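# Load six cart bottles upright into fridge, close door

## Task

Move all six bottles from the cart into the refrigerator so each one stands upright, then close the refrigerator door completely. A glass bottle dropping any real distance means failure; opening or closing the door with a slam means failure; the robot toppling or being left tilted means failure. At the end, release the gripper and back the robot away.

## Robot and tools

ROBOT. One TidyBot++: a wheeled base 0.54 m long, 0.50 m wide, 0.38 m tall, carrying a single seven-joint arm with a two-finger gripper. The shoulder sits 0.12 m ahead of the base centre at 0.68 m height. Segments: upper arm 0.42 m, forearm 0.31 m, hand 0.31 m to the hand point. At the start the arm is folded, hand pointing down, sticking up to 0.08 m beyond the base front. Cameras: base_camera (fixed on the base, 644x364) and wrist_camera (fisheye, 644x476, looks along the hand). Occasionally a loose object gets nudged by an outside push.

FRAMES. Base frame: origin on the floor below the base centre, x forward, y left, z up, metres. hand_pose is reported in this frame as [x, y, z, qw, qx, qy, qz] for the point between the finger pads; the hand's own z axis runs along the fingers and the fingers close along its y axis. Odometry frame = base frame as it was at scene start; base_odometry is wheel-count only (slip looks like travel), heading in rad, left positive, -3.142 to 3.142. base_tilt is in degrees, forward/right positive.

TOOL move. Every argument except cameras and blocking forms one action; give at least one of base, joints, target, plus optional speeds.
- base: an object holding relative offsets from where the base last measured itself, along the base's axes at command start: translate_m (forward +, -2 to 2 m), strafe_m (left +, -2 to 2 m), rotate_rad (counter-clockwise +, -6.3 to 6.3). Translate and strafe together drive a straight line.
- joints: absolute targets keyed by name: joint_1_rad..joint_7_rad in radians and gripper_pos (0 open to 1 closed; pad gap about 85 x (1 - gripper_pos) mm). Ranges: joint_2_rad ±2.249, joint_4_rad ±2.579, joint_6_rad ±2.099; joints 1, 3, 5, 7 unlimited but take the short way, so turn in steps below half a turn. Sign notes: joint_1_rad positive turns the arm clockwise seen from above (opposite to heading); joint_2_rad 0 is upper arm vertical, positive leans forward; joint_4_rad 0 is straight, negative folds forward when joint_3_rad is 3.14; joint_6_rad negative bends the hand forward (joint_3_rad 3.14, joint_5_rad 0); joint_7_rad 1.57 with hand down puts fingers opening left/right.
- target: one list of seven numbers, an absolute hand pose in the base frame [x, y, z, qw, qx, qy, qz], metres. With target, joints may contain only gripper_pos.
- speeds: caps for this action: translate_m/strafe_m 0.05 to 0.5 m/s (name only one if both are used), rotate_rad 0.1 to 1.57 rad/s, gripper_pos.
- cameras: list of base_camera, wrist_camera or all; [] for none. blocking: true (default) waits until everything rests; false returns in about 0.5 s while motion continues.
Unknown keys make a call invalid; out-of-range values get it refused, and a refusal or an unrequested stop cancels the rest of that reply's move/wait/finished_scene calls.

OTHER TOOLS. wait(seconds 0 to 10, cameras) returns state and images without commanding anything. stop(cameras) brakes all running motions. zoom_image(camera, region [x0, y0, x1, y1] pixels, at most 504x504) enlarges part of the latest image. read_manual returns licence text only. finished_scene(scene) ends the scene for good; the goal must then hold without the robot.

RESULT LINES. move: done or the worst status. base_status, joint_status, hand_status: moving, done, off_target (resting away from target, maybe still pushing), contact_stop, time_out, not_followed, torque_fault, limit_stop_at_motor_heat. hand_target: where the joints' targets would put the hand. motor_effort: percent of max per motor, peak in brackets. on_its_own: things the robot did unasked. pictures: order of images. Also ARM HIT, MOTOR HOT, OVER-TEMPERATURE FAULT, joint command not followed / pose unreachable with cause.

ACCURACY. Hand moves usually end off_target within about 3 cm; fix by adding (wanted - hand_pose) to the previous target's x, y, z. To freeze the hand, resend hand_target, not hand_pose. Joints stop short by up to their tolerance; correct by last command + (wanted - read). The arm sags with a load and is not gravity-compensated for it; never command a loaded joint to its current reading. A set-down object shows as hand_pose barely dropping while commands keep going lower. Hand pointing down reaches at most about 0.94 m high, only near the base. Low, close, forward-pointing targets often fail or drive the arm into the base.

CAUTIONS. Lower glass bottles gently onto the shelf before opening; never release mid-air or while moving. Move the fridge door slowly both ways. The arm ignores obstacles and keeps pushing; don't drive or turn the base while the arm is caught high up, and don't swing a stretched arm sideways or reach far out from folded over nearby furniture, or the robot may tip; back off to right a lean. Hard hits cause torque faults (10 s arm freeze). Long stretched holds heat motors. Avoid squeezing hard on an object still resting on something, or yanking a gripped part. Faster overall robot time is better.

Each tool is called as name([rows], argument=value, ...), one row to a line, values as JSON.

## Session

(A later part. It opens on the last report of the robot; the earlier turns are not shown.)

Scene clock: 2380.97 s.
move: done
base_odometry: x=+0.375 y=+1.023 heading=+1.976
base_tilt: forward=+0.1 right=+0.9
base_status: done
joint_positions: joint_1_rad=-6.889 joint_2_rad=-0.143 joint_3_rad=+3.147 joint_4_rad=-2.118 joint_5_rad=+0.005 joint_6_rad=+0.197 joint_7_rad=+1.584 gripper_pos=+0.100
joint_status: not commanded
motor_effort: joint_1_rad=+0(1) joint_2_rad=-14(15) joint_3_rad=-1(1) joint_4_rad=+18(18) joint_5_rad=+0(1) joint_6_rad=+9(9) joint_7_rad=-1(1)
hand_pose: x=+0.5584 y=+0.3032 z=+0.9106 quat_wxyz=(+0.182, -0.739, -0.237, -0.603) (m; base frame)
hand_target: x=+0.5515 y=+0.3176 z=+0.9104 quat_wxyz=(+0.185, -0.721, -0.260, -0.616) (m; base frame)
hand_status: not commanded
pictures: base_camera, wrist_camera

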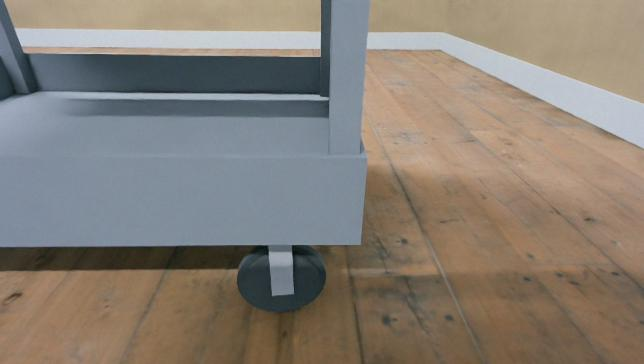

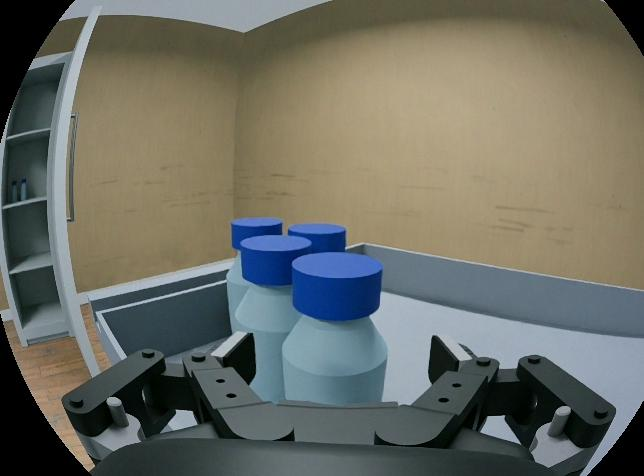

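move(base={"translate_m": 0.037, "strafe_m": 0.031}, speeds={"translate_m": 0.06}, cameras=["wrist_camera"])

Scene clock: 2397.33 s.
move: done
base_odometry: x=+0.332 y=+1.044 heading=+1.976
base_tilt: forward=+0.2 right=+0.8
base_status: done
joint_positions: joint_1_rad=-6.890 joint_2_rad=-0.141 joint_3_rad=+3.147 joint_4_rad=-2.118 joint_5_rad=+0.005 joint_6_rad=+0.198 joint_7_rad=+1.584 gripper_pos=+0.100
joint_status: not commanded
motor_effort: joint_1_rad=+0(1) joint_2_rad=-14(16) joint_3_rad=-1(1) joint_4_rad=+18(18) joint_5_rad=+0(1) joint_6_rad=+9(9) joint_7_rad=+0(1)
hand_pose: x=+0.5586 y=+0.3034 z=+0.9099 quat_wxyz=(+0.182, -0.740, -0.237, -0.603) (m; base frame)
hand_target: x=+0.5515 y=+0.3176 z=+0.9104 quat_wxyz=(+0.185, -0.721, -0.260, -0.616) (m; base frame)
hand_status: not commanded
pictures: wrist_camera

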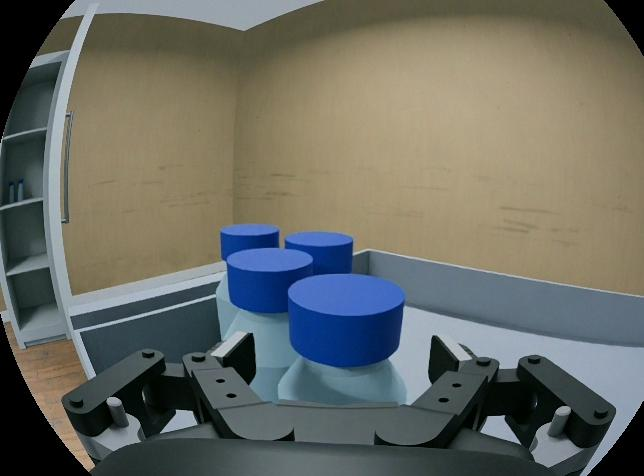

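move(joints={"joint_4_rad": -2.085}, base={"translate_m": 0.003, "strafe_m": 0.002}, cameras=["wrist_camera"])

Scene clock: 2441.23 s.
move: done
base_odometry: x=+0.329 y=+1.046 heading=+1.977
base_tilt: forward=+0.3 right=+0.8
base_status: done
joint_positions: joint_1_rad=-6.890 joint_2_rad=-0.140 joint_3_rad=+3.147 joint_4_rad=-2.086 joint_5_rad=+0.005 joint_6_rad=+0.202 joint_7_rad=+1.584 gripper_pos=+0.100
joint_status: all done
motor_effort: joint_1_rad=+0(1) joint_2_rad=-14(17) joint_3_rad=-1(1) joint_4_rad=+18(19) joint_5_rad=+0(1) joint_6_rad=+8(9) joint_7_rad=+0(1)
hand_pose: x=+0.5639 y=+0.3070 z=+0.9297 quat_wxyz=(+0.186, -0.729, -0.233, -0.616) (m; base frame)
hand_target: x=+0.5594 y=+0.3233 z=+0.9444 quat_wxyz=(+0.190, -0.703, -0.254, -0.636) (m; base frame)
hand_status: not commanded
pictures: wrist_camera

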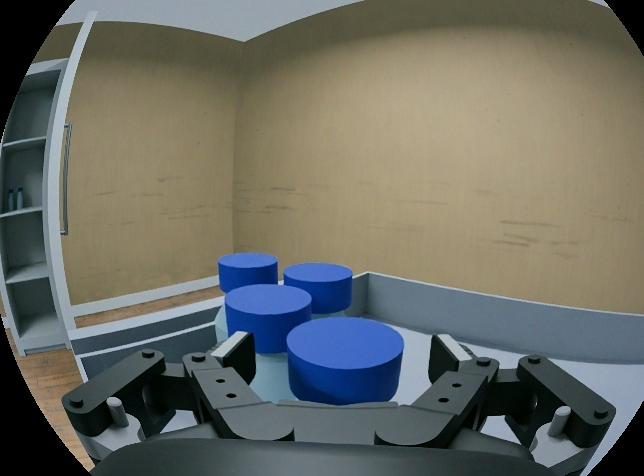

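move(joints={"joint_4_rad": -2.122}, base={"translate_m": 0.002, "strafe_m": 0.001}, cameras=["wrist_camera"])

Scene clock: 2451.10 s.
move: done
base_odometry: x=+0.327 y=+1.047 heading=+1.977
base_tilt: forward=+0.2 right=+0.9
base_status: done
joint_positions: joint_1_rad=-6.890 joint_2_rad=-0.140 joint_3_rad=+3.147 joint_4_rad=-2.104 joint_5_rad=+0.005 joint_6_rad=+0.202 joint_7_rad=+1.584 gripper_pos=+0.100
joint_status: all done
motor_effort: joint_1_rad=+0(1) joint_2_rad=-14(18) joint_3_rad=+0(2) joint_4_rad=+18(18) joint_5_rad=-1(1) joint_6_rad=+8(9) joint_7_rad=+0(1)
hand_pose: x=+0.5612 y=+0.3054 z=+0.9190 quat_wxyz=(+0.184, -0.735, -0.235, -0.609) (m; base frame)
hand_target: x=+0.5544 y=+0.3197 z=+0.9223 quat_wxyz=(+0.187, -0.714, -0.258, -0.623) (m; base frame)
hand_status: not commanded
pictures: wrist_camera

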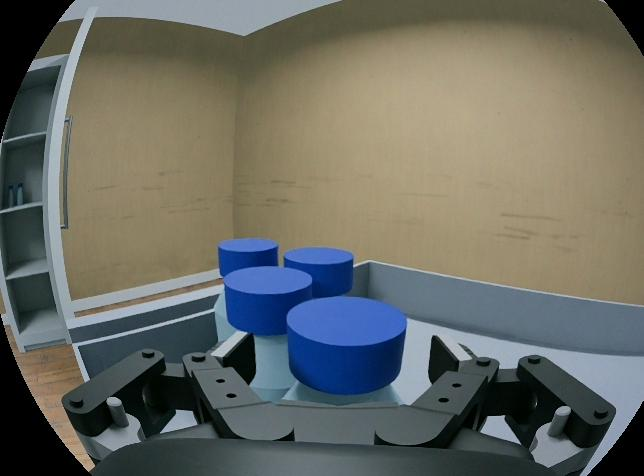

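move(base={"translate_m": 0.0015, "strafe_m": -0.002}, joints={"gripper_pos": 0.5}, cameras=["wrist_camera"])

Scene clock: 2461.17 s.
move: done
base_odometry: x=+0.328 y=+1.050 heading=+1.977
base_tilt: forward=+0.2 right=+0.9
base_status: done
joint_positions: joint_1_rad=-6.892 joint_2_rad=-0.140 joint_3_rad=+3.147 joint_4_rad=-2.104 joint_5_rad=+0.005 joint_6_rad=+0.204 joint_7_rad=+1.584 gripper_pos=+0.472
joint_status: all done
motor_effort: joint_1_rad=-1(4) joint_2_rad=-13(14) joint_3_rad=-2(5) joint_4_rad=+18(19) joint_5_rad=+1(1) joint_6_rad=+9(10) joint_7_rad=+0(1)
hand_pose: x=+0.5607 y=+0.3063 z=+0.9193 quat_wxyz=(+0.184, -0.734, -0.236, -0.610) (m; base frame)
hand_target: x=+0.5544 y=+0.3197 z=+0.9223 quat_wxyz=(+0.187, -0.714, -0.258, -0.623) (m; base frame)
hand_status: not commanded
pictures: wrist_camera

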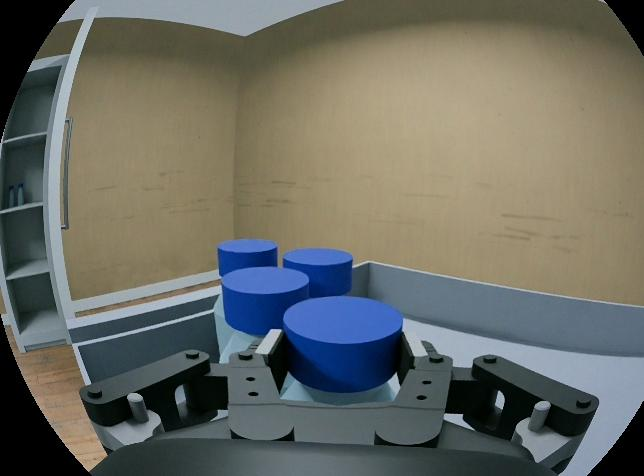

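zoom_image(camera="wrist_camera", region=[200, 230, 480, 450])

Scaled by 1.800.

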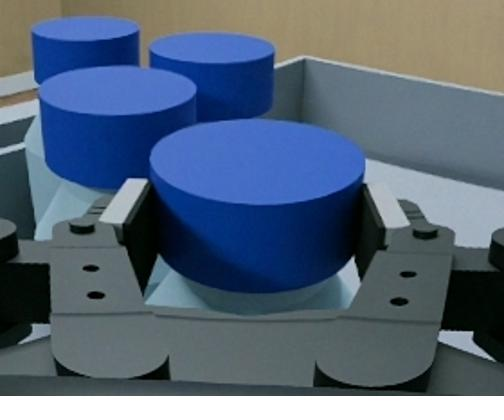

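move(joints={"gripper_pos": 0.6}, cameras=["wrist_camera"])

Scene clock: 2548.90 s.
move: off_target
base_odometry: x=+0.328 y=+1.050 heading=+1.977
base_tilt: forward=+0.2 right=+0.8
base_status: not commanded
joint_positions: joint_1_rad=-6.892 joint_2_rad=-0.140 joint_3_rad=+3.147 joint_4_rad=-2.104 joint_5_rad=+0.005 joint_6_rad=+0.204 joint_7_rad=+1.584 gripper_pos=+0.472
joint_status: gripper_pos off_target (ended at +0.472, target +0.600)
motor_effort: joint_1_rad=+0(1) joint_2_rad=-13(13) joint_3_rad=-1(2) joint_4_rad=+18(18) joint_5_rad=+0(1) joint_6_rad=+9(10) joint_7_rad=+0(1)
hand_pose: x=+0.5607 y=+0.3063 z=+0.9193 quat_wxyz=(+0.184, -0.734, -0.236, -0.610) (m; base frame)
hand_target: x=+0.5544 y=+0.3197 z=+0.9223 quat_wxyz=(+0.187, -0.714, -0.258, -0.623) (m; base frame)
hand_status: not commanded
pictures: wrist_camera

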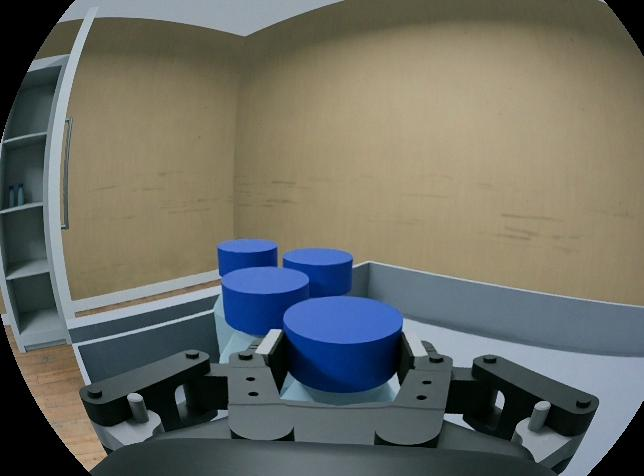

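move(joints={"joint_2_rad": -0.178, "joint_4_rad": -2.026, "joint_6_rad": 0.07, "gripper_pos": 0.65}, cameras=["wrist_camera"])

Scene clock: 2554.07 s.
move: off_target
base_odometry: x=+0.328 y=+1.050 heading=+1.977
base_tilt: forward=+0.1 right=+0.7
base_status: not commanded
joint_positions: joint_1_rad=-6.892 joint_2_rad=-0.144 joint_3_rad=+3.147 joint_4_rad=-2.055 joint_5_rad=+0.005 joint_6_rad=+0.110 joint_7_rad=+1.584 gripper_pos=+0.472
joint_status: gripper_pos off_target (ended at +0.472, target +0.650); the others done
motor_effort: joint_1_rad=-1(1) joint_2_rad=-17(17) joint_3_rad=-1(2) joint_4_rad=+22(22) joint_5_rad=-1(1) joint_6_rad=+13(13) joint_7_rad=+0(1)
hand_pose: x=+0.5621 y=+0.3070 z=+0.9222 quat_wxyz=(+0.180, -0.746, -0.240, -0.595) (m; base frame)
hand_target: x=+0.5503 y=+0.3123 z=+0.9458 quat_wxyz=(+0.176, -0.731, -0.261, -0.605) (m; base frame)
hand_status: not commanded
pictures: wrist_camera

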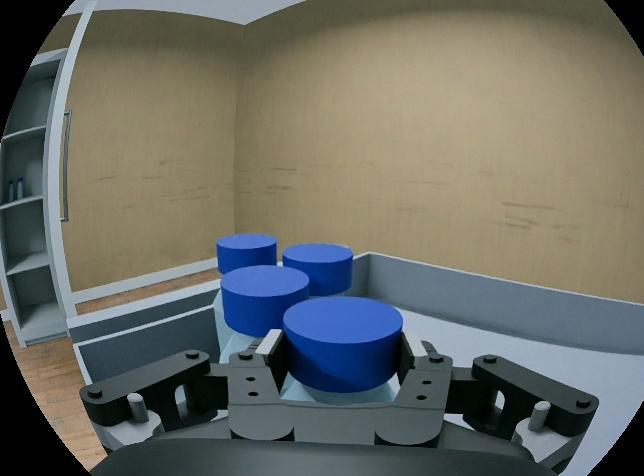

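move(joints={"joint_2_rad": -0.19, "joint_4_rad": -1.98, "joint_6_rad": 0.035, "gripper_pos": 0.65}, cameras=["wrist_camera"])

Scene clock: 2564.03 s.
move: off_target
base_odometry: x=+0.328 y=+1.050 heading=+1.977
base_tilt: forward=+0.2 right=+0.9
base_status: not commanded
joint_positions: joint_1_rad=-6.892 joint_2_rad=-0.154 joint_3_rad=+3.147 joint_4_rad=-2.010 joint_5_rad=+0.005 joint_6_rad=+0.088 joint_7_rad=+1.584 gripper_pos=+0.472
joint_status: gripper_pos off_target (ended at +0.472, target +0.650); the others done
motor_effort: joint_1_rad=-1(1) joint_2_rad=-17(18) joint_3_rad=-1(2) joint_4_rad=+22(23) joint_5_rad=+0(1) joint_6_rad=+12(14) joint_7_rad=+0(1)
hand_pose: x=+0.5648 y=+0.3088 z=+0.9480 quat_wxyz=(+0.183, -0.736, -0.236, -0.607) (m; base frame)
hand_target: x=+0.5514 y=+0.3123 z=+0.9695 quat_wxyz=(+0.178, -0.725, -0.258, -0.614) (m; base frame)
hand_status: not commanded
pictures: wrist_camera

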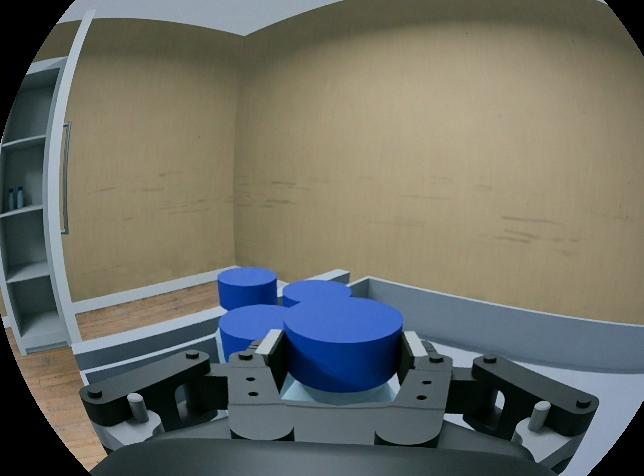

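move(base={"translate_m": -0.016, "strafe_m": -0.014}, speeds={"translate_m": 0.05}, joints={"joint_2_rad": -0.205, "joint_4_rad": -1.92, "joint_6_rad": -0.04, "gripper_pos": 0.65}, cameras=[])

move(joints={"joint_2_rad": -0.215, "joint_4_rad": -1.82, "joint_6_rad": -0.13, "gripper_pos": 0.65}, cameras=["wrist_camera"])

Scene clock: 2572.17 s.
move: off_target
base_odometry: x=+0.347 y=+1.040 heading=+1.977
base_tilt: forward=+0.2 right=+0.9
base_status: done
joint_positions: joint_1_rad=-6.892 joint_2_rad=-0.176 joint_3_rad=+3.147 joint_4_rad=-1.946 joint_5_rad=+0.005 joint_6_rad=+0.022 joint_7_rad=+1.584 gripper_pos=+0.472
joint_status: gripper_pos off_target (ended at +0.472, target +0.650); the others done
motor_effort: joint_1_rad=+0(2) joint_2_rad=-17(21) joint_3_rad=+0(2) joint_4_rad=+22(23) joint_5_rad=+0(1) joint_6_rad=+12(13) joint_7_rad=+0(1)
hand_pose: x=+0.5636 y=+0.3079 z=+0.9789 quat_wxyz=(+0.186, -0.730, -0.234, -0.614) (m; base frame)
hand_target: x=+0.5507 y=+0.3100 z=+0.9915 quat_wxyz=(+0.176, -0.725, -0.256, -0.614) (m; base frame)
hand_status: not commanded
pictures: none
No camera images: "cameras" was empty.

Scene clock: 2573.40 s.
move: off_target
base_odometry: x=+0.347 y=+1.040 heading=+1.977
base_tilt: forward=+0.2 right=+0.9
base_status: not commanded
joint_positions: joint_1_rad=-6.892 joint_2_rad=-0.182 joint_3_rad=+3.147 joint_4_rad=-1.845 joint_5_rad=+0.005 joint_6_rad=-0.065 joint_7_rad=+1.584 gripper_pos=+0.472
joint_status: gripper_pos off_target (ended at +0.472, target +0.650); the others done
motor_effort: joint_1_rad=+0(0) joint_2_rad=-17(18) joint_3_rad=+0(1) joint_4_rad=+22(23) joint_5_rad=-1(1) joint_6_rad=+12(13) joint_7_rad=+0(1)
hand_pose: x=+0.5668 y=+0.3099 z=+1.0178 quat_wxyz=(+0.188, -0.724, -0.232, -0.622) (m; base frame)
hand_target: x=+0.5517 y=+0.3087 z=+1.0313 quat_wxyz=(+0.176, -0.720, -0.252, -0.622) (m; base frame)
hand_status: not commanded
pictures: wrist_camera

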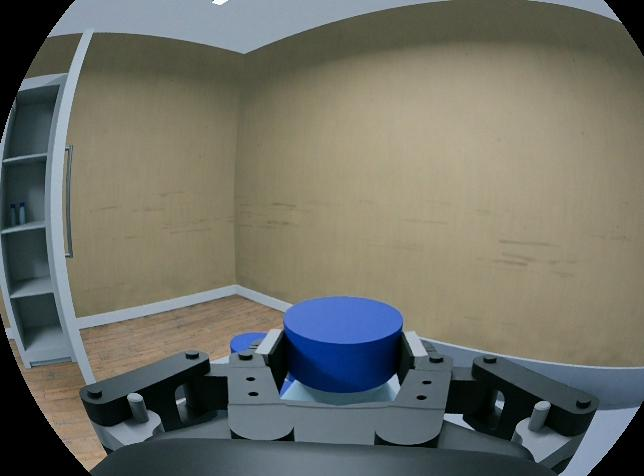

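move(base={"translate_m": -0.38}, speeds={"translate_m": 0.35}, joints={"joint_1_rad": -0.4, "joint_2_rad": -0.215, "joint_4_rad": -1.77, "joint_6_rad": -0.18, "gripper_pos": 0.65}, cameras=["wrist_camera"])

move(base={"rotate_rad": 1.594}, speeds={"rotate_rad": 0.8}, joints={"joint_1_rad": -0.2}, cameras=["wrist_camera", "base_camera"])

Scene clock: 2663.60 s.
move: off_target
base_odometry: x=+0.498 y=+0.691 heading=+1.977
base_tilt: forward=+0.1 right=+0.9
base_status: done
joint_positions: joint_1_rad=-6.695 joint_2_rad=-0.191 joint_3_rad=+3.147 joint_4_rad=-1.801 joint_5_rad=+0.005 joint_6_rad=-0.116 joint_7_rad=+1.584 gripper_pos=+0.472
joint_status: gripper_pos off_target (ended at +0.472, target +0.650); the others done
motor_effort: joint_1_rad=+0(2) joint_2_rad=-17(20) joint_3_rad=+0(3) joint_4_rad=+23(23) joint_5_rad=+0(1) joint_6_rad=+13(13) joint_7_rad=+0(1)
hand_pose: x=+0.6164 y=+0.2149 z=+1.0346 quat_wxyz=(+0.126, -0.743, -0.160, -0.638) (m; base frame)
hand_target: x=+0.6091 y=+0.2061 z=+1.0470 quat_wxyz=(+0.106, -0.743, -0.171, -0.638) (m; base frame)
hand_status: not commanded
pictures: wrist_camera

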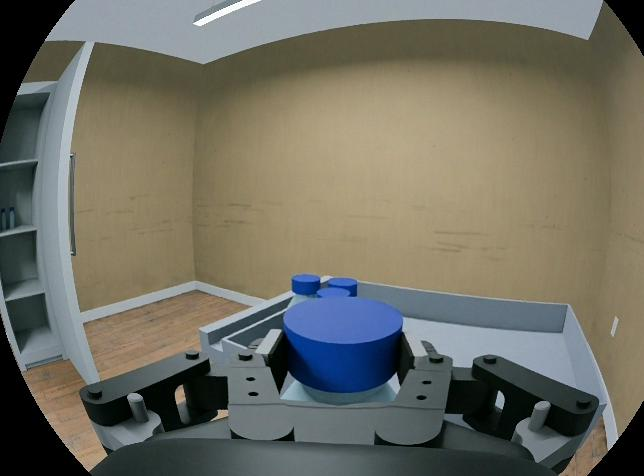

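Scene clock: 2666.57 s.
move: done
base_odometry: x=+0.498 y=+0.691 heading=-2.712
base_tilt: forward=+0.1 right=+0.8
base_status: done
joint_positions: joint_1_rad=-6.495 joint_2_rad=-0.191 joint_3_rad=+3.145 joint_4_rad=-1.801 joint_5_rad=+0.005 joint_6_rad=-0.116 joint_7_rad=+1.584 gripper_pos=+0.472
joint_status: all done
motor_effort: joint_1_rad=+0(2) joint_2_rad=-16(17) joint_3_rad=+0(2) joint_4_rad=+22(23) joint_5_rad=+0(1) joint_6_rad=+12(13) joint_7_rad=+0(1)
hand_pose: x=+0.6488 y=+0.1132 z=+1.0346 quat_wxyz=(+0.062, -0.755, -0.086, -0.647) (m; base frame)
hand_target: x=+0.6403 y=+0.1046 z=+1.0470 quat_wxyz=(+0.042, -0.757, -0.096, -0.645) (m; base frame)
hand_status: not commanded
pictures: base_camera, wrist_camera

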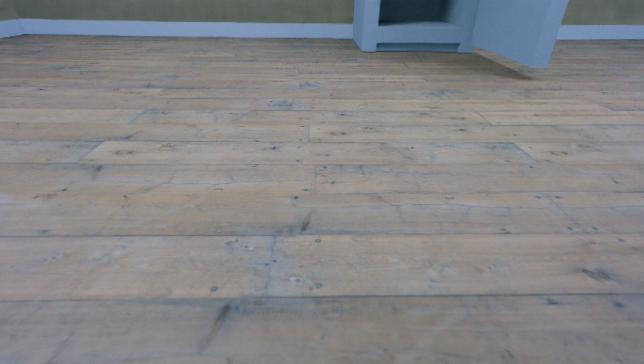

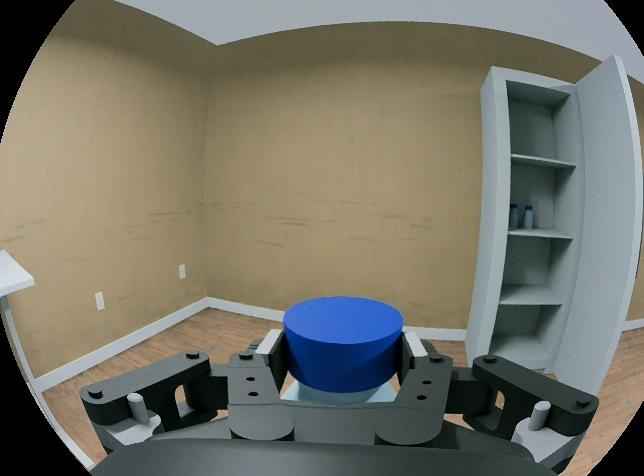

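move(base={"translate_m": 1.189, "strafe_m": -0.557}, speeds={"translate_m": 0.4}, joints={"joint_1_rad": 0.05}, cameras=["wrist_camera", "base_camera"])

Scene clock: 2682.87 s.
move: done
base_odometry: x=-0.816 y=+0.703 heading=-2.712
base_tilt: forward=+0.2 right=+0.8
base_status: done
joint_positions: joint_1_rad=-6.246 joint_2_rad=-0.193 joint_3_rad=+3.145 joint_4_rad=-1.800 joint_5_rad=+0.005 joint_6_rad=-0.118 joint_7_rad=+1.584 gripper_pos=+0.472
joint_status: all done
motor_effort: joint_1_rad=+0(2) joint_2_rad=-17(19) joint_3_rad=-1(2) joint_4_rad=+22(23) joint_5_rad=+0(1) joint_6_rad=+12(13) joint_7_rad=+0(1)
hand_pose: x=+0.6599 y=-0.0210 z=+1.0355 quat_wxyz=(-0.019, -0.759, +0.009, -0.650) (m; base frame)
hand_target: x=+0.6499 y=-0.0276 z=+1.0470 quat_wxyz=(-0.039, -0.763, -0.001, -0.646) (m; base frame)
hand_status: not commanded
pictures: base_camera, wrist_camera

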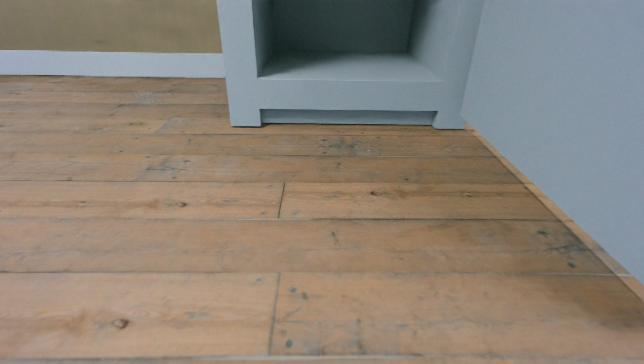

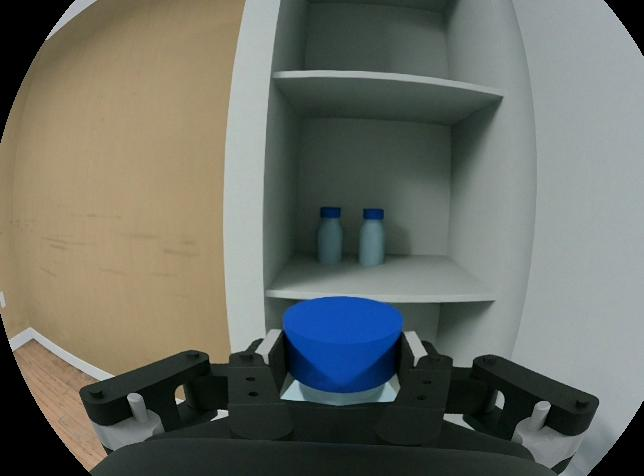

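zoom_image(camera="wrist_camera", region=[250, 180, 510, 320])

Scaled by 1.938.

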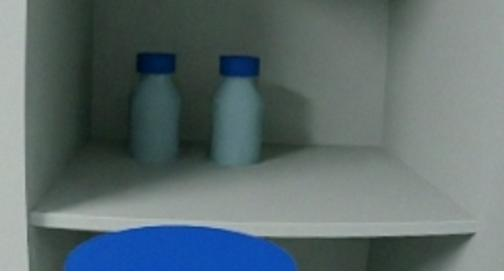

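move(base={"rotate_rad": -0.03, "strafe_m": -0.03}, speeds={"strafe_m": 0.1}, joints={"joint_1_rad": 0.1, "joint_2_rad": -0.062, "joint_3_rad": 3.14, "joint_4_rad": -1.606, "joint_5_rad": 0.06, "joint_6_rad": -0.211, "joint_7_rad": 1.5708, "gripper_pos": 0.65}, cameras=[])

move(joints={"joint_1_rad": 0.16, "joint_2_rad": 0.061, "joint_3_rad": 3.14, "joint_4_rad": -1.439, "joint_5_rad": 0.06, "joint_6_rad": -0.265, "joint_7_rad": 1.5708, "gripper_pos": 0.65}, cameras=[])

move(joints={"joint_1_rad": 0.216, "joint_2_rad": 0.184, "joint_3_rad": 3.14, "joint_4_rad": -1.272, "joint_5_rad": 0.06, "joint_6_rad": -0.319, "joint_7_rad": 1.5708, "gripper_pos": 0.65}, cameras=["wrist_camera", "base_camera"])

Scene clock: 2762.23 s.
move: off_target
base_odometry: x=-0.828 y=+0.730 heading=-2.742
base_tilt: forward=+0.2 right=+0.9
base_status: done
joint_positions: joint_1_rad=-6.199 joint_2_rad=-0.064 joint_3_rad=+3.142 joint_4_rad=-1.635 joint_5_rad=+0.005 joint_6_rad=-0.146 joint_7_rad=+1.584 gripper_pos=+0.472
joint_status: gripper_pos off_target (ended at +0.472, target +0.650); the others done
motor_effort: joint_1_rad=+0(4) joint_2_rad=-21(22) joint_3_rad=+0(5) joint_4_rad=+22(24) joint_5_rad=+0(1) joint_6_rad=+12(13) joint_7_rad=+0(1)
hand_pose: x=+0.7125 y=-0.0493 z=+1.0558 quat_wxyz=(-0.034, -0.757, +0.025, -0.652) (m; base frame)
hand_target: x=+0.7101 y=-0.0609 z=+1.0533 quat_wxyz=(-0.055, -0.769, +0.019, -0.637) (m; base frame)
hand_status: not commanded
pictures: none
No camera images: "cameras" was empty.

Scene clock: 2763.43 s.
move: off_target
base_odometry: x=-0.828 y=+0.730 heading=-2.742
base_tilt: forward=+0.2 right=+0.9
base_status: not commanded
joint_positions: joint_1_rad=-6.137 joint_2_rad=+0.055 joint_3_rad=+3.142 joint_4_rad=-1.469 joint_5_rad=+0.005 joint_6_rad=-0.199 joint_7_rad=+1.584 gripper_pos=+0.472
joint_status: gripper_pos off_target (ended at +0.472, target +0.650); the others done
motor_effort: joint_1_rad=+0(2) joint_2_rad=-25(26) joint_3_rad=-1(2) joint_4_rad=+22(24) joint_5_rad=-1(1) joint_6_rad=+12(13) joint_7_rad=+0(2)
hand_pose: x=+0.7572 y=-0.0927 z=+1.0692 quat_wxyz=(-0.054, -0.757, +0.049, -0.649) (m; base frame)
hand_target: x=+0.7550 y=-0.1052 z=+1.0641 quat_wxyz=(-0.075, -0.771, +0.044, -0.631) (m; base frame)
hand_status: not commanded
pictures: none
No camera images: "cameras" was empty.

Scene clock: 2764.63 s.
move: off_target
base_odometry: x=-0.828 y=+0.730 heading=-2.742
base_tilt: forward=+0.2 right=+0.8
base_status: not commanded
joint_positions: joint_1_rad=-6.081 joint_2_rad=+0.177 joint_3_rad=+3.142 joint_4_rad=-1.302 joint_5_rad=+0.005 joint_6_rad=-0.253 joint_7_rad=+1.584 gripper_pos=+0.472
joint_status: gripper_pos off_target (ended at +0.472, target +0.650); the others done
motor_effort: joint_1_rad=+0(1) joint_2_rad=-28(31) joint_3_rad=-1(2) joint_4_rad=+22(23) joint_5_rad=-1(2) joint_6_rad=+12(13) joint_7_rad=+0(2)
hand_pose: x=+0.7995 y=-0.1389 z=+1.0743 quat_wxyz=(-0.072, -0.759, +0.071, -0.644) (m; base frame)
hand_target: x=+0.7962 y=-0.1522 z=+1.0685 quat_wxyz=(-0.093, -0.772, +0.067, -0.625) (m; base frame)
hand_status: not commanded
pictures: base_camera, wrist_camera

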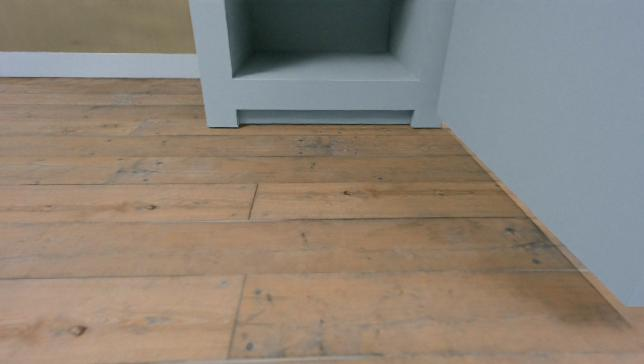

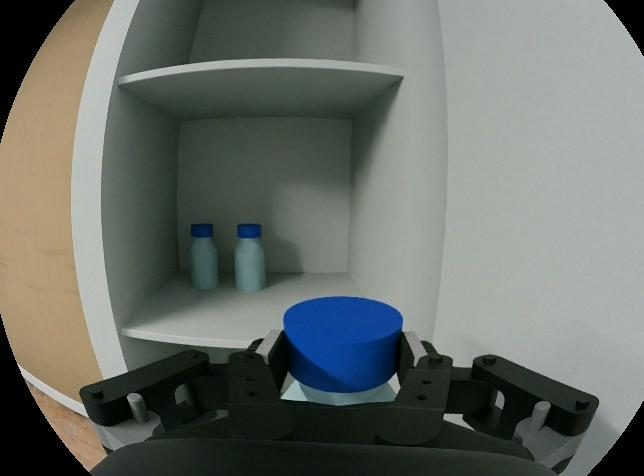

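zoom_image(camera="wrist_camera", region=[110, 200, 440, 370])

Scaled by 1.527.

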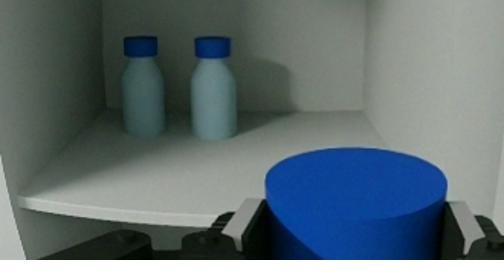

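move(base={"translate_m": 0.34}, speeds={"translate_m": 0.2}, joints={"joint_1_rad": 0.25}, cameras=["wrist_camera"])

Scene clock: 2828.63 s.
move: done
base_odometry: x=-1.142 y=+0.598 heading=-2.742
base_tilt: forward=+0.2 right=+0.8
base_status: done
joint_positions: joint_1_rad=-6.041 joint_2_rad=+0.186 joint_3_rad=+3.142 joint_4_rad=-1.301 joint_5_rad=+0.005 joint_6_rad=-0.256 joint_7_rad=+1.584 gripper_pos=+0.472
joint_status: all done
motor_effort: joint_1_rad=+0(2) joint_2_rad=-29(32) joint_3_rad=-1(2) joint_4_rad=+22(24) joint_5_rad=+0(1) joint_6_rad=+12(13) joint_7_rad=+0(1)
hand_pose: x=+0.7964 y=-0.1663 z=+1.0686 quat_wxyz=(-0.084, -0.760, +0.086, -0.638) (m; base frame)
hand_target: x=+0.7906 y=-0.1751 z=+1.0685 quat_wxyz=(-0.103, -0.771, +0.080, -0.623) (m; base frame)
hand_status: not commanded
pictures: wrist_camera

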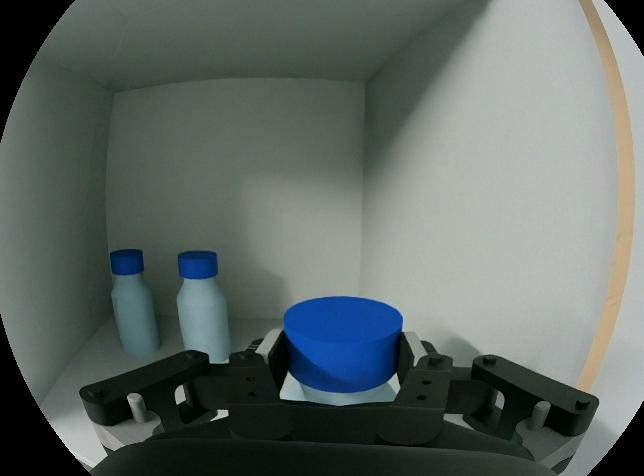

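move(cameras=["wrist_camera"])

Scene clock: 2864.40 s.
base_odometry: x=-1.142 y=+0.598 heading=-2.742
base_tilt: forward=+0.2 right=+0.9
base_status: done
joint_positions: joint_1_rad=-6.041 joint_2_rad=+0.186 joint_3_rad=+3.142 joint_4_rad=-1.301 joint_5_rad=+0.005 joint_6_rad=-0.256 joint_7_rad=+1.584 gripper_pos=+0.472
joint_status: all done
motor_effort: joint_1_rad=+0(2) joint_2_rad=-29(32) joint_3_rad=-1(2) joint_4_rad=+22(24) joint_5_rad=-1(1) joint_6_rad=+12(13) joint_7_rad=+0(1)
hand_pose: x=+0.7964 y=-0.1663 z=+1.0686 quat_wxyz=(-0.084, -0.760, +0.086, -0.638) (m; base frame)
hand_target: x=+0.7906 y=-0.1751 z=+1.0685 quat_wxyz=(-0.103, -0.771, +0.080, -0.623) (m; base frame)
hand_status: not commanded
pictures: wrist_camera

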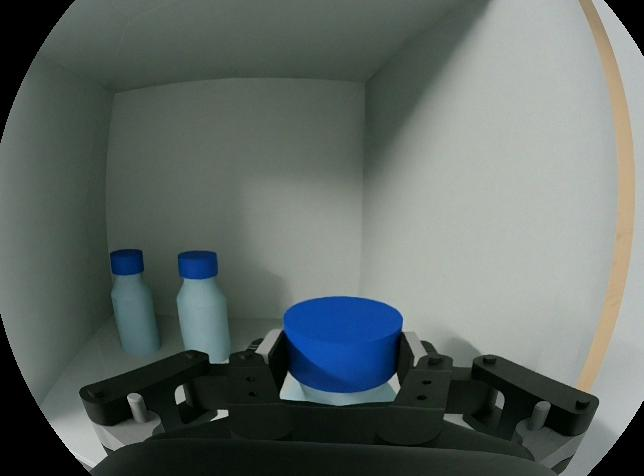

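move(base={"translate_m": 0.284}, speeds={"translate_m": 0.15}, cameras=["wrist_camera"])

move(joints={"joint_1_rad": 0.25, "joint_2_rad": 0.19, "joint_3_rad": 3.14, "joint_4_rad": -1.36, "joint_5_rad": 0.06, "joint_6_rad": -0.2, "joint_7_rad": 1.5708, "gripper_pos": 0.65}, cameras=["wrist_camera"])

Scene clock: 2925.20 s.
move: done
base_odometry: x=-1.404 y=+0.487 heading=-2.742
base_tilt: forward=+0.2 right=+0.9
base_status: done
joint_positions: joint_1_rad=-6.041 joint_2_rad=+0.189 joint_3_rad=+3.142 joint_4_rad=-1.300 joint_5_rad=+0.005 joint_6_rad=-0.257 joint_7_rad=+1.584 gripper_pos=+0.472
joint_status: not commanded
motor_effort: joint_1_rad=+0(2) joint_2_rad=-30(32) joint_3_rad=-1(3) joint_4_rad=+23(23) joint_5_rad=-1(1) joint_6_rad=+12(13) joint_7_rad=+0(1)
hand_pose: x=+0.7976 y=-0.1669 z=+1.0663 quat_wxyz=(-0.084, -0.762, +0.086, -0.637) (m; base frame)
hand_target: x=+0.7906 y=-0.1751 z=+1.0685 quat_wxyz=(-0.103, -0.771, +0.080, -0.623) (m; base frame)
hand_status: not commanded
pictures: wrist_camera

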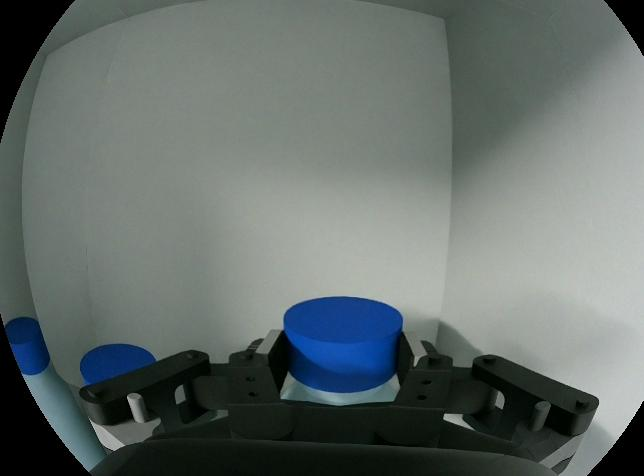

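Scene clock: 2926.07 s.
move: off_target
base_odometry: x=-1.404 y=+0.487 heading=-2.742
base_tilt: forward=+0.1 right=+0.9
base_status: not commanded
joint_positions: joint_1_rad=-6.041 joint_2_rad=+0.190 joint_3_rad=+3.142 joint_4_rad=-1.355 joint_5_rad=+0.005 joint_6_rad=-0.248 joint_7_rad=+1.584 gripper_pos=+0.472
joint_status: gripper_pos off_target (ended at +0.472, target +0.650); the others done
motor_effort: joint_1_rad=+0(1) joint_2_rad=-27(30) joint_3_rad=-1(1) joint_4_rad=+20(23) joint_5_rad=-1(2) joint_6_rad=+10(14) joint_7_rad=+0(1)
hand_pose: x=+0.7961 y=-0.1665 z=+1.0343 quat_wxyz=(-0.082, -0.776, +0.088, -0.619) (m; base frame)
hand_target: x=+0.7969 y=-0.1745 z=+1.0461 quat_wxyz=(-0.103, -0.764, +0.077, -0.633) (m; base frame)
hand_status: not commanded
pictures: wrist_camera

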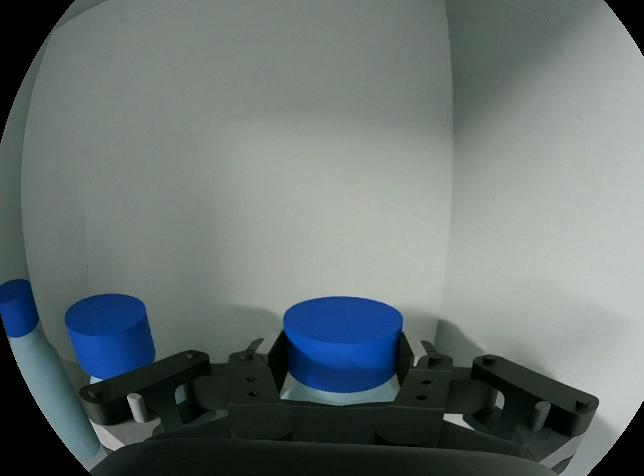

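move(joints={"joint_1_rad": 0.25, "joint_2_rad": 0.19, "joint_3_rad": 3.14, "joint_4_rad": -1.385, "joint_5_rad": 0.06, "joint_6_rad": -0.14, "joint_7_rad": 1.5708, "gripper_pos": 0.65}, cameras=[])

move(joints={"joint_1_rad": 0.25, "joint_2_rad": 0.19, "joint_3_rad": 3.14, "joint_4_rad": -1.41, "joint_5_rad": 0.06, "joint_6_rad": -0.105, "joint_7_rad": 1.5708, "gripper_pos": 0.65}, cameras=["wrist_camera"])

Scene clock: 2951.27 s.
move: off_target
base_odometry: x=-1.404 y=+0.487 heading=-2.742
base_tilt: forward=+0.2 right=+0.8
base_status: not commanded
joint_positions: joint_1_rad=-6.041 joint_2_rad=+0.190 joint_3_rad=+3.142 joint_4_rad=-1.376 joint_5_rad=+0.005 joint_6_rad=-0.210 joint_7_rad=+1.584 gripper_pos=+0.472
joint_status: gripper_pos off_target (ended at +0.472, target +0.650); the others done
motor_effort: joint_1_rad=+0(2) joint_2_rad=-27(28) joint_3_rad=+0(2) joint_4_rad=+20(22) joint_5_rad=+0(1) joint_6_rad=+10(11) joint_7_rad=+0(1)
hand_pose: x=+0.7973 y=-0.1668 z=+1.0333 quat_wxyz=(-0.082, -0.771, +0.087, -0.626) (m; base frame)
hand_target: x=+0.7990 y=-0.1739 z=+1.0490 quat_wxyz=(-0.103, -0.752, +0.074, -0.646) (m; base frame)
hand_status: not commanded
pictures: none
No camera images: "cameras" was empty.

Scene clock: 2951.87 s.
move: off_target
base_odometry: x=-1.404 y=+0.487 heading=-2.742
base_tilt: forward=+0.1 right=+0.9
base_status: not commanded
joint_positions: joint_1_rad=-6.041 joint_2_rad=+0.190 joint_3_rad=+3.142 joint_4_rad=-1.392 joint_5_rad=+0.005 joint_6_rad=-0.179 joint_7_rad=+1.584 gripper_pos=+0.472
joint_status: gripper_pos off_target (ended at +0.472, target +0.650); the others done
motor_effort: joint_1_rad=+0(1) joint_2_rad=-26(27) joint_3_rad=+0(2) joint_4_rad=+20(21) joint_5_rad=+0(1) joint_6_rad=+10(11) joint_7_rad=+0(1)
hand_pose: x=+0.7982 y=-0.1669 z=+1.0327 quat_wxyz=(-0.083, -0.766, +0.087, -0.631) (m; base frame)
hand_target: x=+0.7994 y=-0.1734 z=+1.0442 quat_wxyz=(-0.103, -0.749, +0.073, -0.650) (m; base frame)
hand_status: not commanded
pictures: wrist_camera

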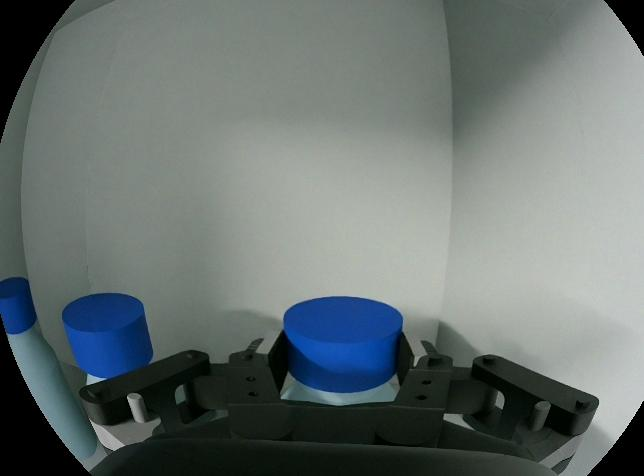

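move(joints={"joint_1_rad": 0.25, "joint_2_rad": 0.19, "joint_3_rad": 3.14, "joint_4_rad": -1.425, "joint_5_rad": 0.06, "joint_6_rad": -0.07, "joint_7_rad": 1.5708, "gripper_pos": 0.65}, cameras=[])

move(joints={"joint_1_rad": 0.25, "joint_2_rad": 0.19, "joint_3_rad": 3.14, "joint_4_rad": -1.445, "joint_5_rad": 0.06, "joint_6_rad": -0.05, "joint_7_rad": 1.5708, "gripper_pos": 0.65}, cameras=["wrist_camera"])

Scene clock: 2961.60 s.
move: off_target
base_odometry: x=-1.404 y=+0.487 heading=-2.742
base_tilt: forward=+0.2 right=+0.9
base_status: not commanded
joint_positions: joint_1_rad=-6.041 joint_2_rad=+0.190 joint_3_rad=+3.142 joint_4_rad=-1.408 joint_5_rad=+0.005 joint_6_rad=-0.147 joint_7_rad=+1.584 gripper_pos=+0.472
joint_status: gripper_pos off_target (ended at +0.472, target +0.650); the others done
motor_effort: joint_1_rad=+0(2) joint_2_rad=-26(28) joint_3_rad=-1(1) joint_4_rad=+21(21) joint_5_rad=+0(1) joint_6_rad=+10(11) joint_7_rad=+0(1)
hand_pose: x=+0.7990 y=-0.1671 z=+1.0325 quat_wxyz=(-0.084, -0.761, +0.086, -0.637) (m; base frame)
hand_target: x=+0.8002 y=-0.1729 z=+1.0456 quat_wxyz=(-0.104, -0.743, +0.072, -0.658) (m; base frame)
hand_status: not commanded
pictures: none
No camera images: "cameras" was empty.

Scene clock: 2962.17 s.
move: off_target
base_odometry: x=-1.404 y=+0.487 heading=-2.742
base_tilt: forward=+0.2 right=+0.9
base_status: not commanded
joint_positions: joint_1_rad=-6.041 joint_2_rad=+0.190 joint_3_rad=+3.142 joint_4_rad=-1.421 joint_5_rad=+0.005 joint_6_rad=-0.123 joint_7_rad=+1.584 gripper_pos=+0.472
joint_status: gripper_pos off_target (ended at +0.472, target +0.650); the others done
motor_effort: joint_1_rad=+0(1) joint_2_rad=-25(26) joint_3_rad=+0(1) joint_4_rad=+20(21) joint_5_rad=+0(1) joint_6_rad=+10(10) joint_7_rad=+0(2)
hand_pose: x=+0.7994 y=-0.1671 z=+1.0321 quat_wxyz=(-0.084, -0.757, +0.086, -0.642) (m; base frame)
hand_target: x=+0.7999 y=-0.1724 z=+1.0393 quat_wxyz=(-0.103, -0.743, +0.071, -0.658) (m; base frame)
hand_status: not commanded
pictures: wrist_camera

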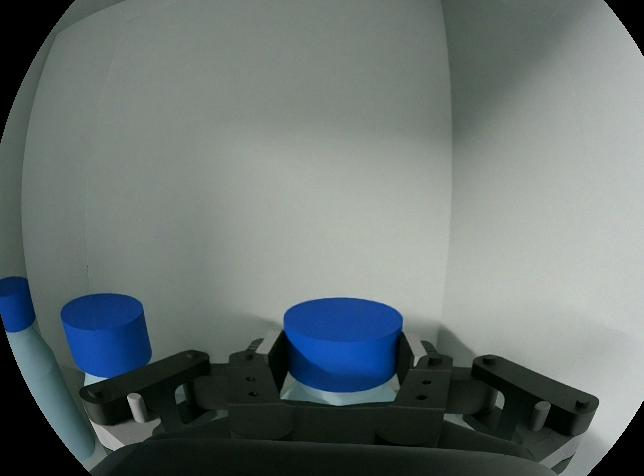

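move(joints={"joint_1_rad": 0.25, "joint_2_rad": 0.19, "joint_3_rad": 3.14, "joint_4_rad": -1.465, "joint_5_rad": 0.06, "joint_6_rad": -0.045, "joint_7_rad": 1.5708, "gripper_pos": 0.65}, cameras=["wrist_camera"])

Scene clock: 2967.63 s.
move: off_target
base_odometry: x=-1.404 y=+0.487 heading=-2.742
base_tilt: forward=+0.2 right=+0.9
base_status: not commanded
joint_positions: joint_1_rad=-6.041 joint_2_rad=+0.189 joint_3_rad=+3.142 joint_4_rad=-1.430 joint_5_rad=+0.005 joint_6_rad=-0.107 joint_7_rad=+1.584 gripper_pos=+0.472
joint_status: gripper_pos off_target (ended at +0.472, target +0.650); the others done
motor_effort: joint_1_rad=+0(1) joint_2_rad=-23(25) joint_3_rad=-1(2) joint_4_rad=+18(19) joint_5_rad=+0(1) joint_6_rad=+8(9) joint_7_rad=+0(1)
hand_pose: x=+0.7993 y=-0.1671 z=+1.0318 quat_wxyz=(-0.085, -0.755, +0.085, -0.645) (m; base frame)
hand_target: x=+0.7990 y=-0.1721 z=+1.0284 quat_wxyz=(-0.102, -0.748, +0.072, -0.652) (m; base frame)
hand_status: not commanded
pictures: wrist_camera

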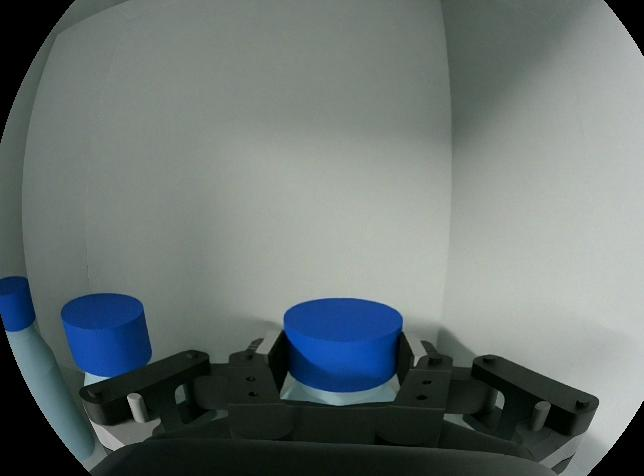

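move(joints={"joint_1_rad": 0.25, "joint_2_rad": 0.19, "joint_3_rad": 3.14, "joint_4_rad": -1.45, "joint_5_rad": 0.06, "joint_6_rad": -0.045, "joint_7_rad": 1.5708, "gripper_pos": 0.15}, cameras=["wrist_camera"])

move(base={"translate_m": -0.147, "strafe_m": 0.032}, speeds={"translate_m": 0.12}, cameras=["wrist_camera"])

Scene clock: 2996.23 s.
move: done
base_odometry: x=-1.404 y=+0.487 heading=-2.742
base_tilt: forward=+0.2 right=+0.8
base_status: not commanded
joint_positions: joint_1_rad=-6.041 joint_2_rad=+0.189 joint_3_rad=+3.142 joint_4_rad=-1.432 joint_5_rad=+0.005 joint_6_rad=-0.107 joint_7_rad=+1.584 gripper_pos=+0.150
joint_status: all done
motor_effort: joint_1_rad=+0(1) joint_2_rad=-25(26) joint_3_rad=+0(1) joint_4_rad=+19(19) joint_5_rad=-1(1) joint_6_rad=+9(9) joint_7_rad=+0(2)
hand_pose: x=+0.7992 y=-0.1670 z=+1.0308 quat_wxyz=(-0.085, -0.756, +0.085, -0.644) (m; base frame)
hand_target: x=+0.7999 y=-0.1723 z=+1.0378 quat_wxyz=(-0.103, -0.743, +0.071, -0.658) (m; base frame)
hand_status: not commanded
pictures: wrist_camera

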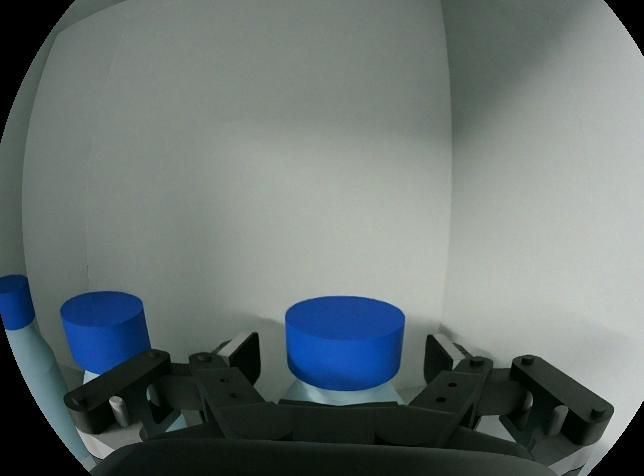

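Scene clock: 2998.07 s.
move: done
base_odometry: x=-1.256 y=+0.515 heading=-2.742
base_tilt: forward=+0.2 right=+0.9
base_status: done
joint_positions: joint_1_rad=-6.041 joint_2_rad=+0.188 joint_3_rad=+3.142 joint_4_rad=-1.432 joint_5_rad=+0.005 joint_6_rad=-0.107 joint_7_rad=+1.584 gripper_pos=+0.150
joint_status: not commanded
motor_effort: joint_1_rad=+0(1) joint_2_rad=-25(30) joint_3_rad=-1(1) joint_4_rad=+19(20) joint_5_rad=-1(1) joint_6_rad=+8(10) joint_7_rad=+0(1)
hand_pose: x=+0.7989 y=-0.1671 z=+1.0312 quat_wxyz=(-0.085, -0.755, +0.085, -0.644) (m; base frame)
hand_target: x=+0.7999 y=-0.1723 z=+1.0378 quat_wxyz=(-0.103, -0.743, +0.071, -0.658) (m; base frame)
hand_status: not commanded
pictures: wrist_camera

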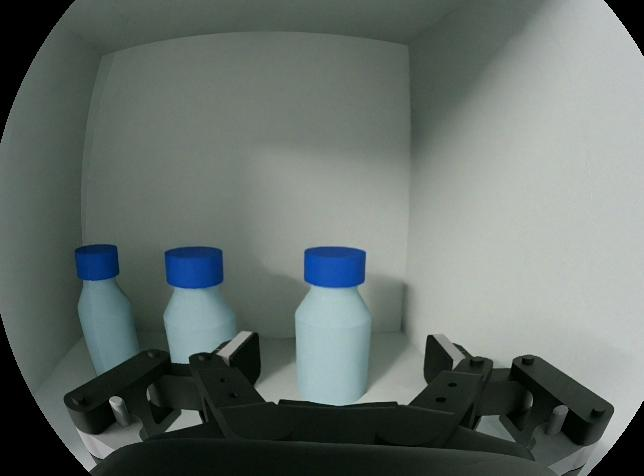

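move(base={"translate_m": -0.45}, speeds={"translate_m": 0.4}, joints={"joint_1_rad": 0.1, "joint_2_rad": -0.26, "joint_3_rad": 3.14, "joint_4_rad": -1.8, "joint_5_rad": 0.06, "joint_6_rad": -0.19, "joint_7_rad": 1.5708, "gripper_pos": 0.1}, cameras=["wrist_camera"])

move(base={"translate_m": -0.818, "strafe_m": 0.421}, joints={"joint_1_rad": -0.1}, cameras=[])

move(base={"rotate_rad": -1.591}, speeds={"rotate_rad": 0.9}, joints={"joint_1_rad": 0.03}, cameras=["wrist_camera"])

Scene clock: 3075.87 s.
move: done
base_odometry: x=-0.841 y=+0.690 heading=-2.742
base_tilt: forward=+0.2 right=+0.8
base_status: done
joint_positions: joint_1_rad=-6.165 joint_2_rad=-0.265 joint_3_rad=+3.142 joint_4_rad=-1.771 joint_5_rad=+0.005 joint_6_rad=-0.113 joint_7_rad=+1.584 gripper_pos=+0.100
joint_status: all done
motor_effort: joint_1_rad=+0(2) joint_2_rad=-11(29) joint_3_rad=+0(2) joint_4_rad=+19(20) joint_5_rad=+0(1) joint_6_rad=+9(10) joint_7_rad=+0(1)
hand_pose: x=+0.6298 y=-0.0597 z=+1.0937 quat_wxyz=(-0.047, -0.723, +0.036, -0.689) (m; base frame)
hand_target: x=+0.6297 y=-0.0525 z=+1.0488 quat_wxyz=(-0.055, -0.761, +0.019, -0.646) (m; base frame)
hand_status: not commanded
pictures: wrist_camera

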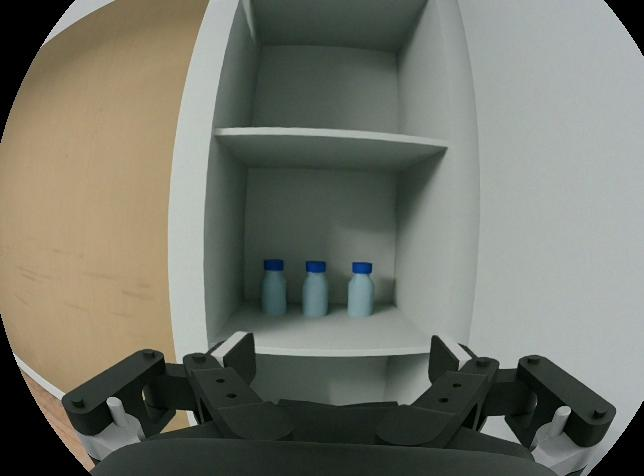

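Scene clock: 3079.07 s.
move: done
base_odometry: x=+0.077 y=+0.620 heading=-2.742
base_tilt: forward=+0.2 right=+0.8
base_status: done
joint_positions: joint_1_rad=-6.368 joint_2_rad=-0.264 joint_3_rad=+3.142 joint_4_rad=-1.772 joint_5_rad=+0.005 joint_6_rad=-0.113 joint_7_rad=+1.584 gripper_pos=+0.100
joint_status: all done
motor_effort: joint_1_rad=+0(2) joint_2_rad=-11(13) joint_3_rad=-1(2) joint_4_rad=+19(19) joint_5_rad=+0(1) joint_6_rad=+9(10) joint_7_rad=+0(1)
hand_pose: x=+0.6318 y=+0.0448 z=+1.0920 quat_wxyz=(+0.023, -0.724, -0.037, -0.689) (m; base frame)
hand_target: x=+0.6299 y=+0.0500 z=+1.0488 quat_wxyz=(+0.009, -0.759, -0.057, -0.649) (m; base frame)
hand_status: not commanded
pictures: none
No camera images: "cameras" was empty.

Scene clock: 3081.70 s.
move: done
base_odometry: x=+0.077 y=+0.620 heading=+1.951
base_tilt: forward=+0.2 right=+0.8
base_status: done
joint_positions: joint_1_rad=-6.262 joint_2_rad=-0.264 joint_3_rad=+3.142 joint_4_rad=-1.773 joint_5_rad=+0.005 joint_6_rad=-0.113 joint_7_rad=+1.584 gripper_pos=+0.100
joint_status: all done
motor_effort: joint_1_rad=+0(2) joint_2_rad=-11(12) joint_3_rad=+0(3) joint_4_rad=+19(19) joint_5_rad=+0(1) joint_6_rad=+9(10) joint_7_rad=+0(1)
hand_pose: x=+0.6337 y=-0.0098 z=+1.0920 quat_wxyz=(-0.014, -0.725, +0.001, -0.689) (m; base frame)
hand_target: x=+0.6321 y=-0.0166 z=+1.0488 quat_wxyz=(-0.033, -0.761, -0.008, -0.648) (m; base frame)
hand_status: not commanded
pictures: wrist_camera

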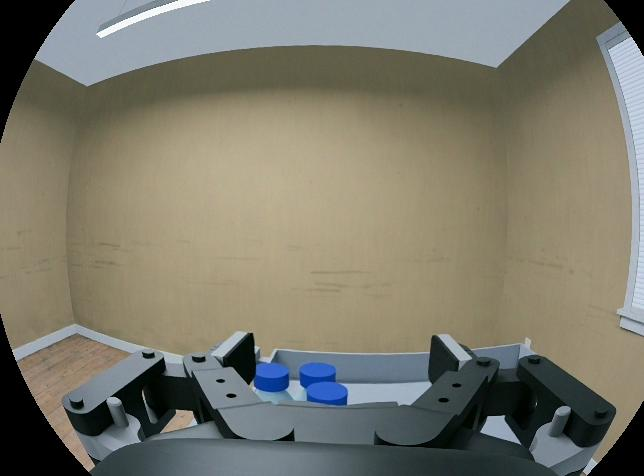

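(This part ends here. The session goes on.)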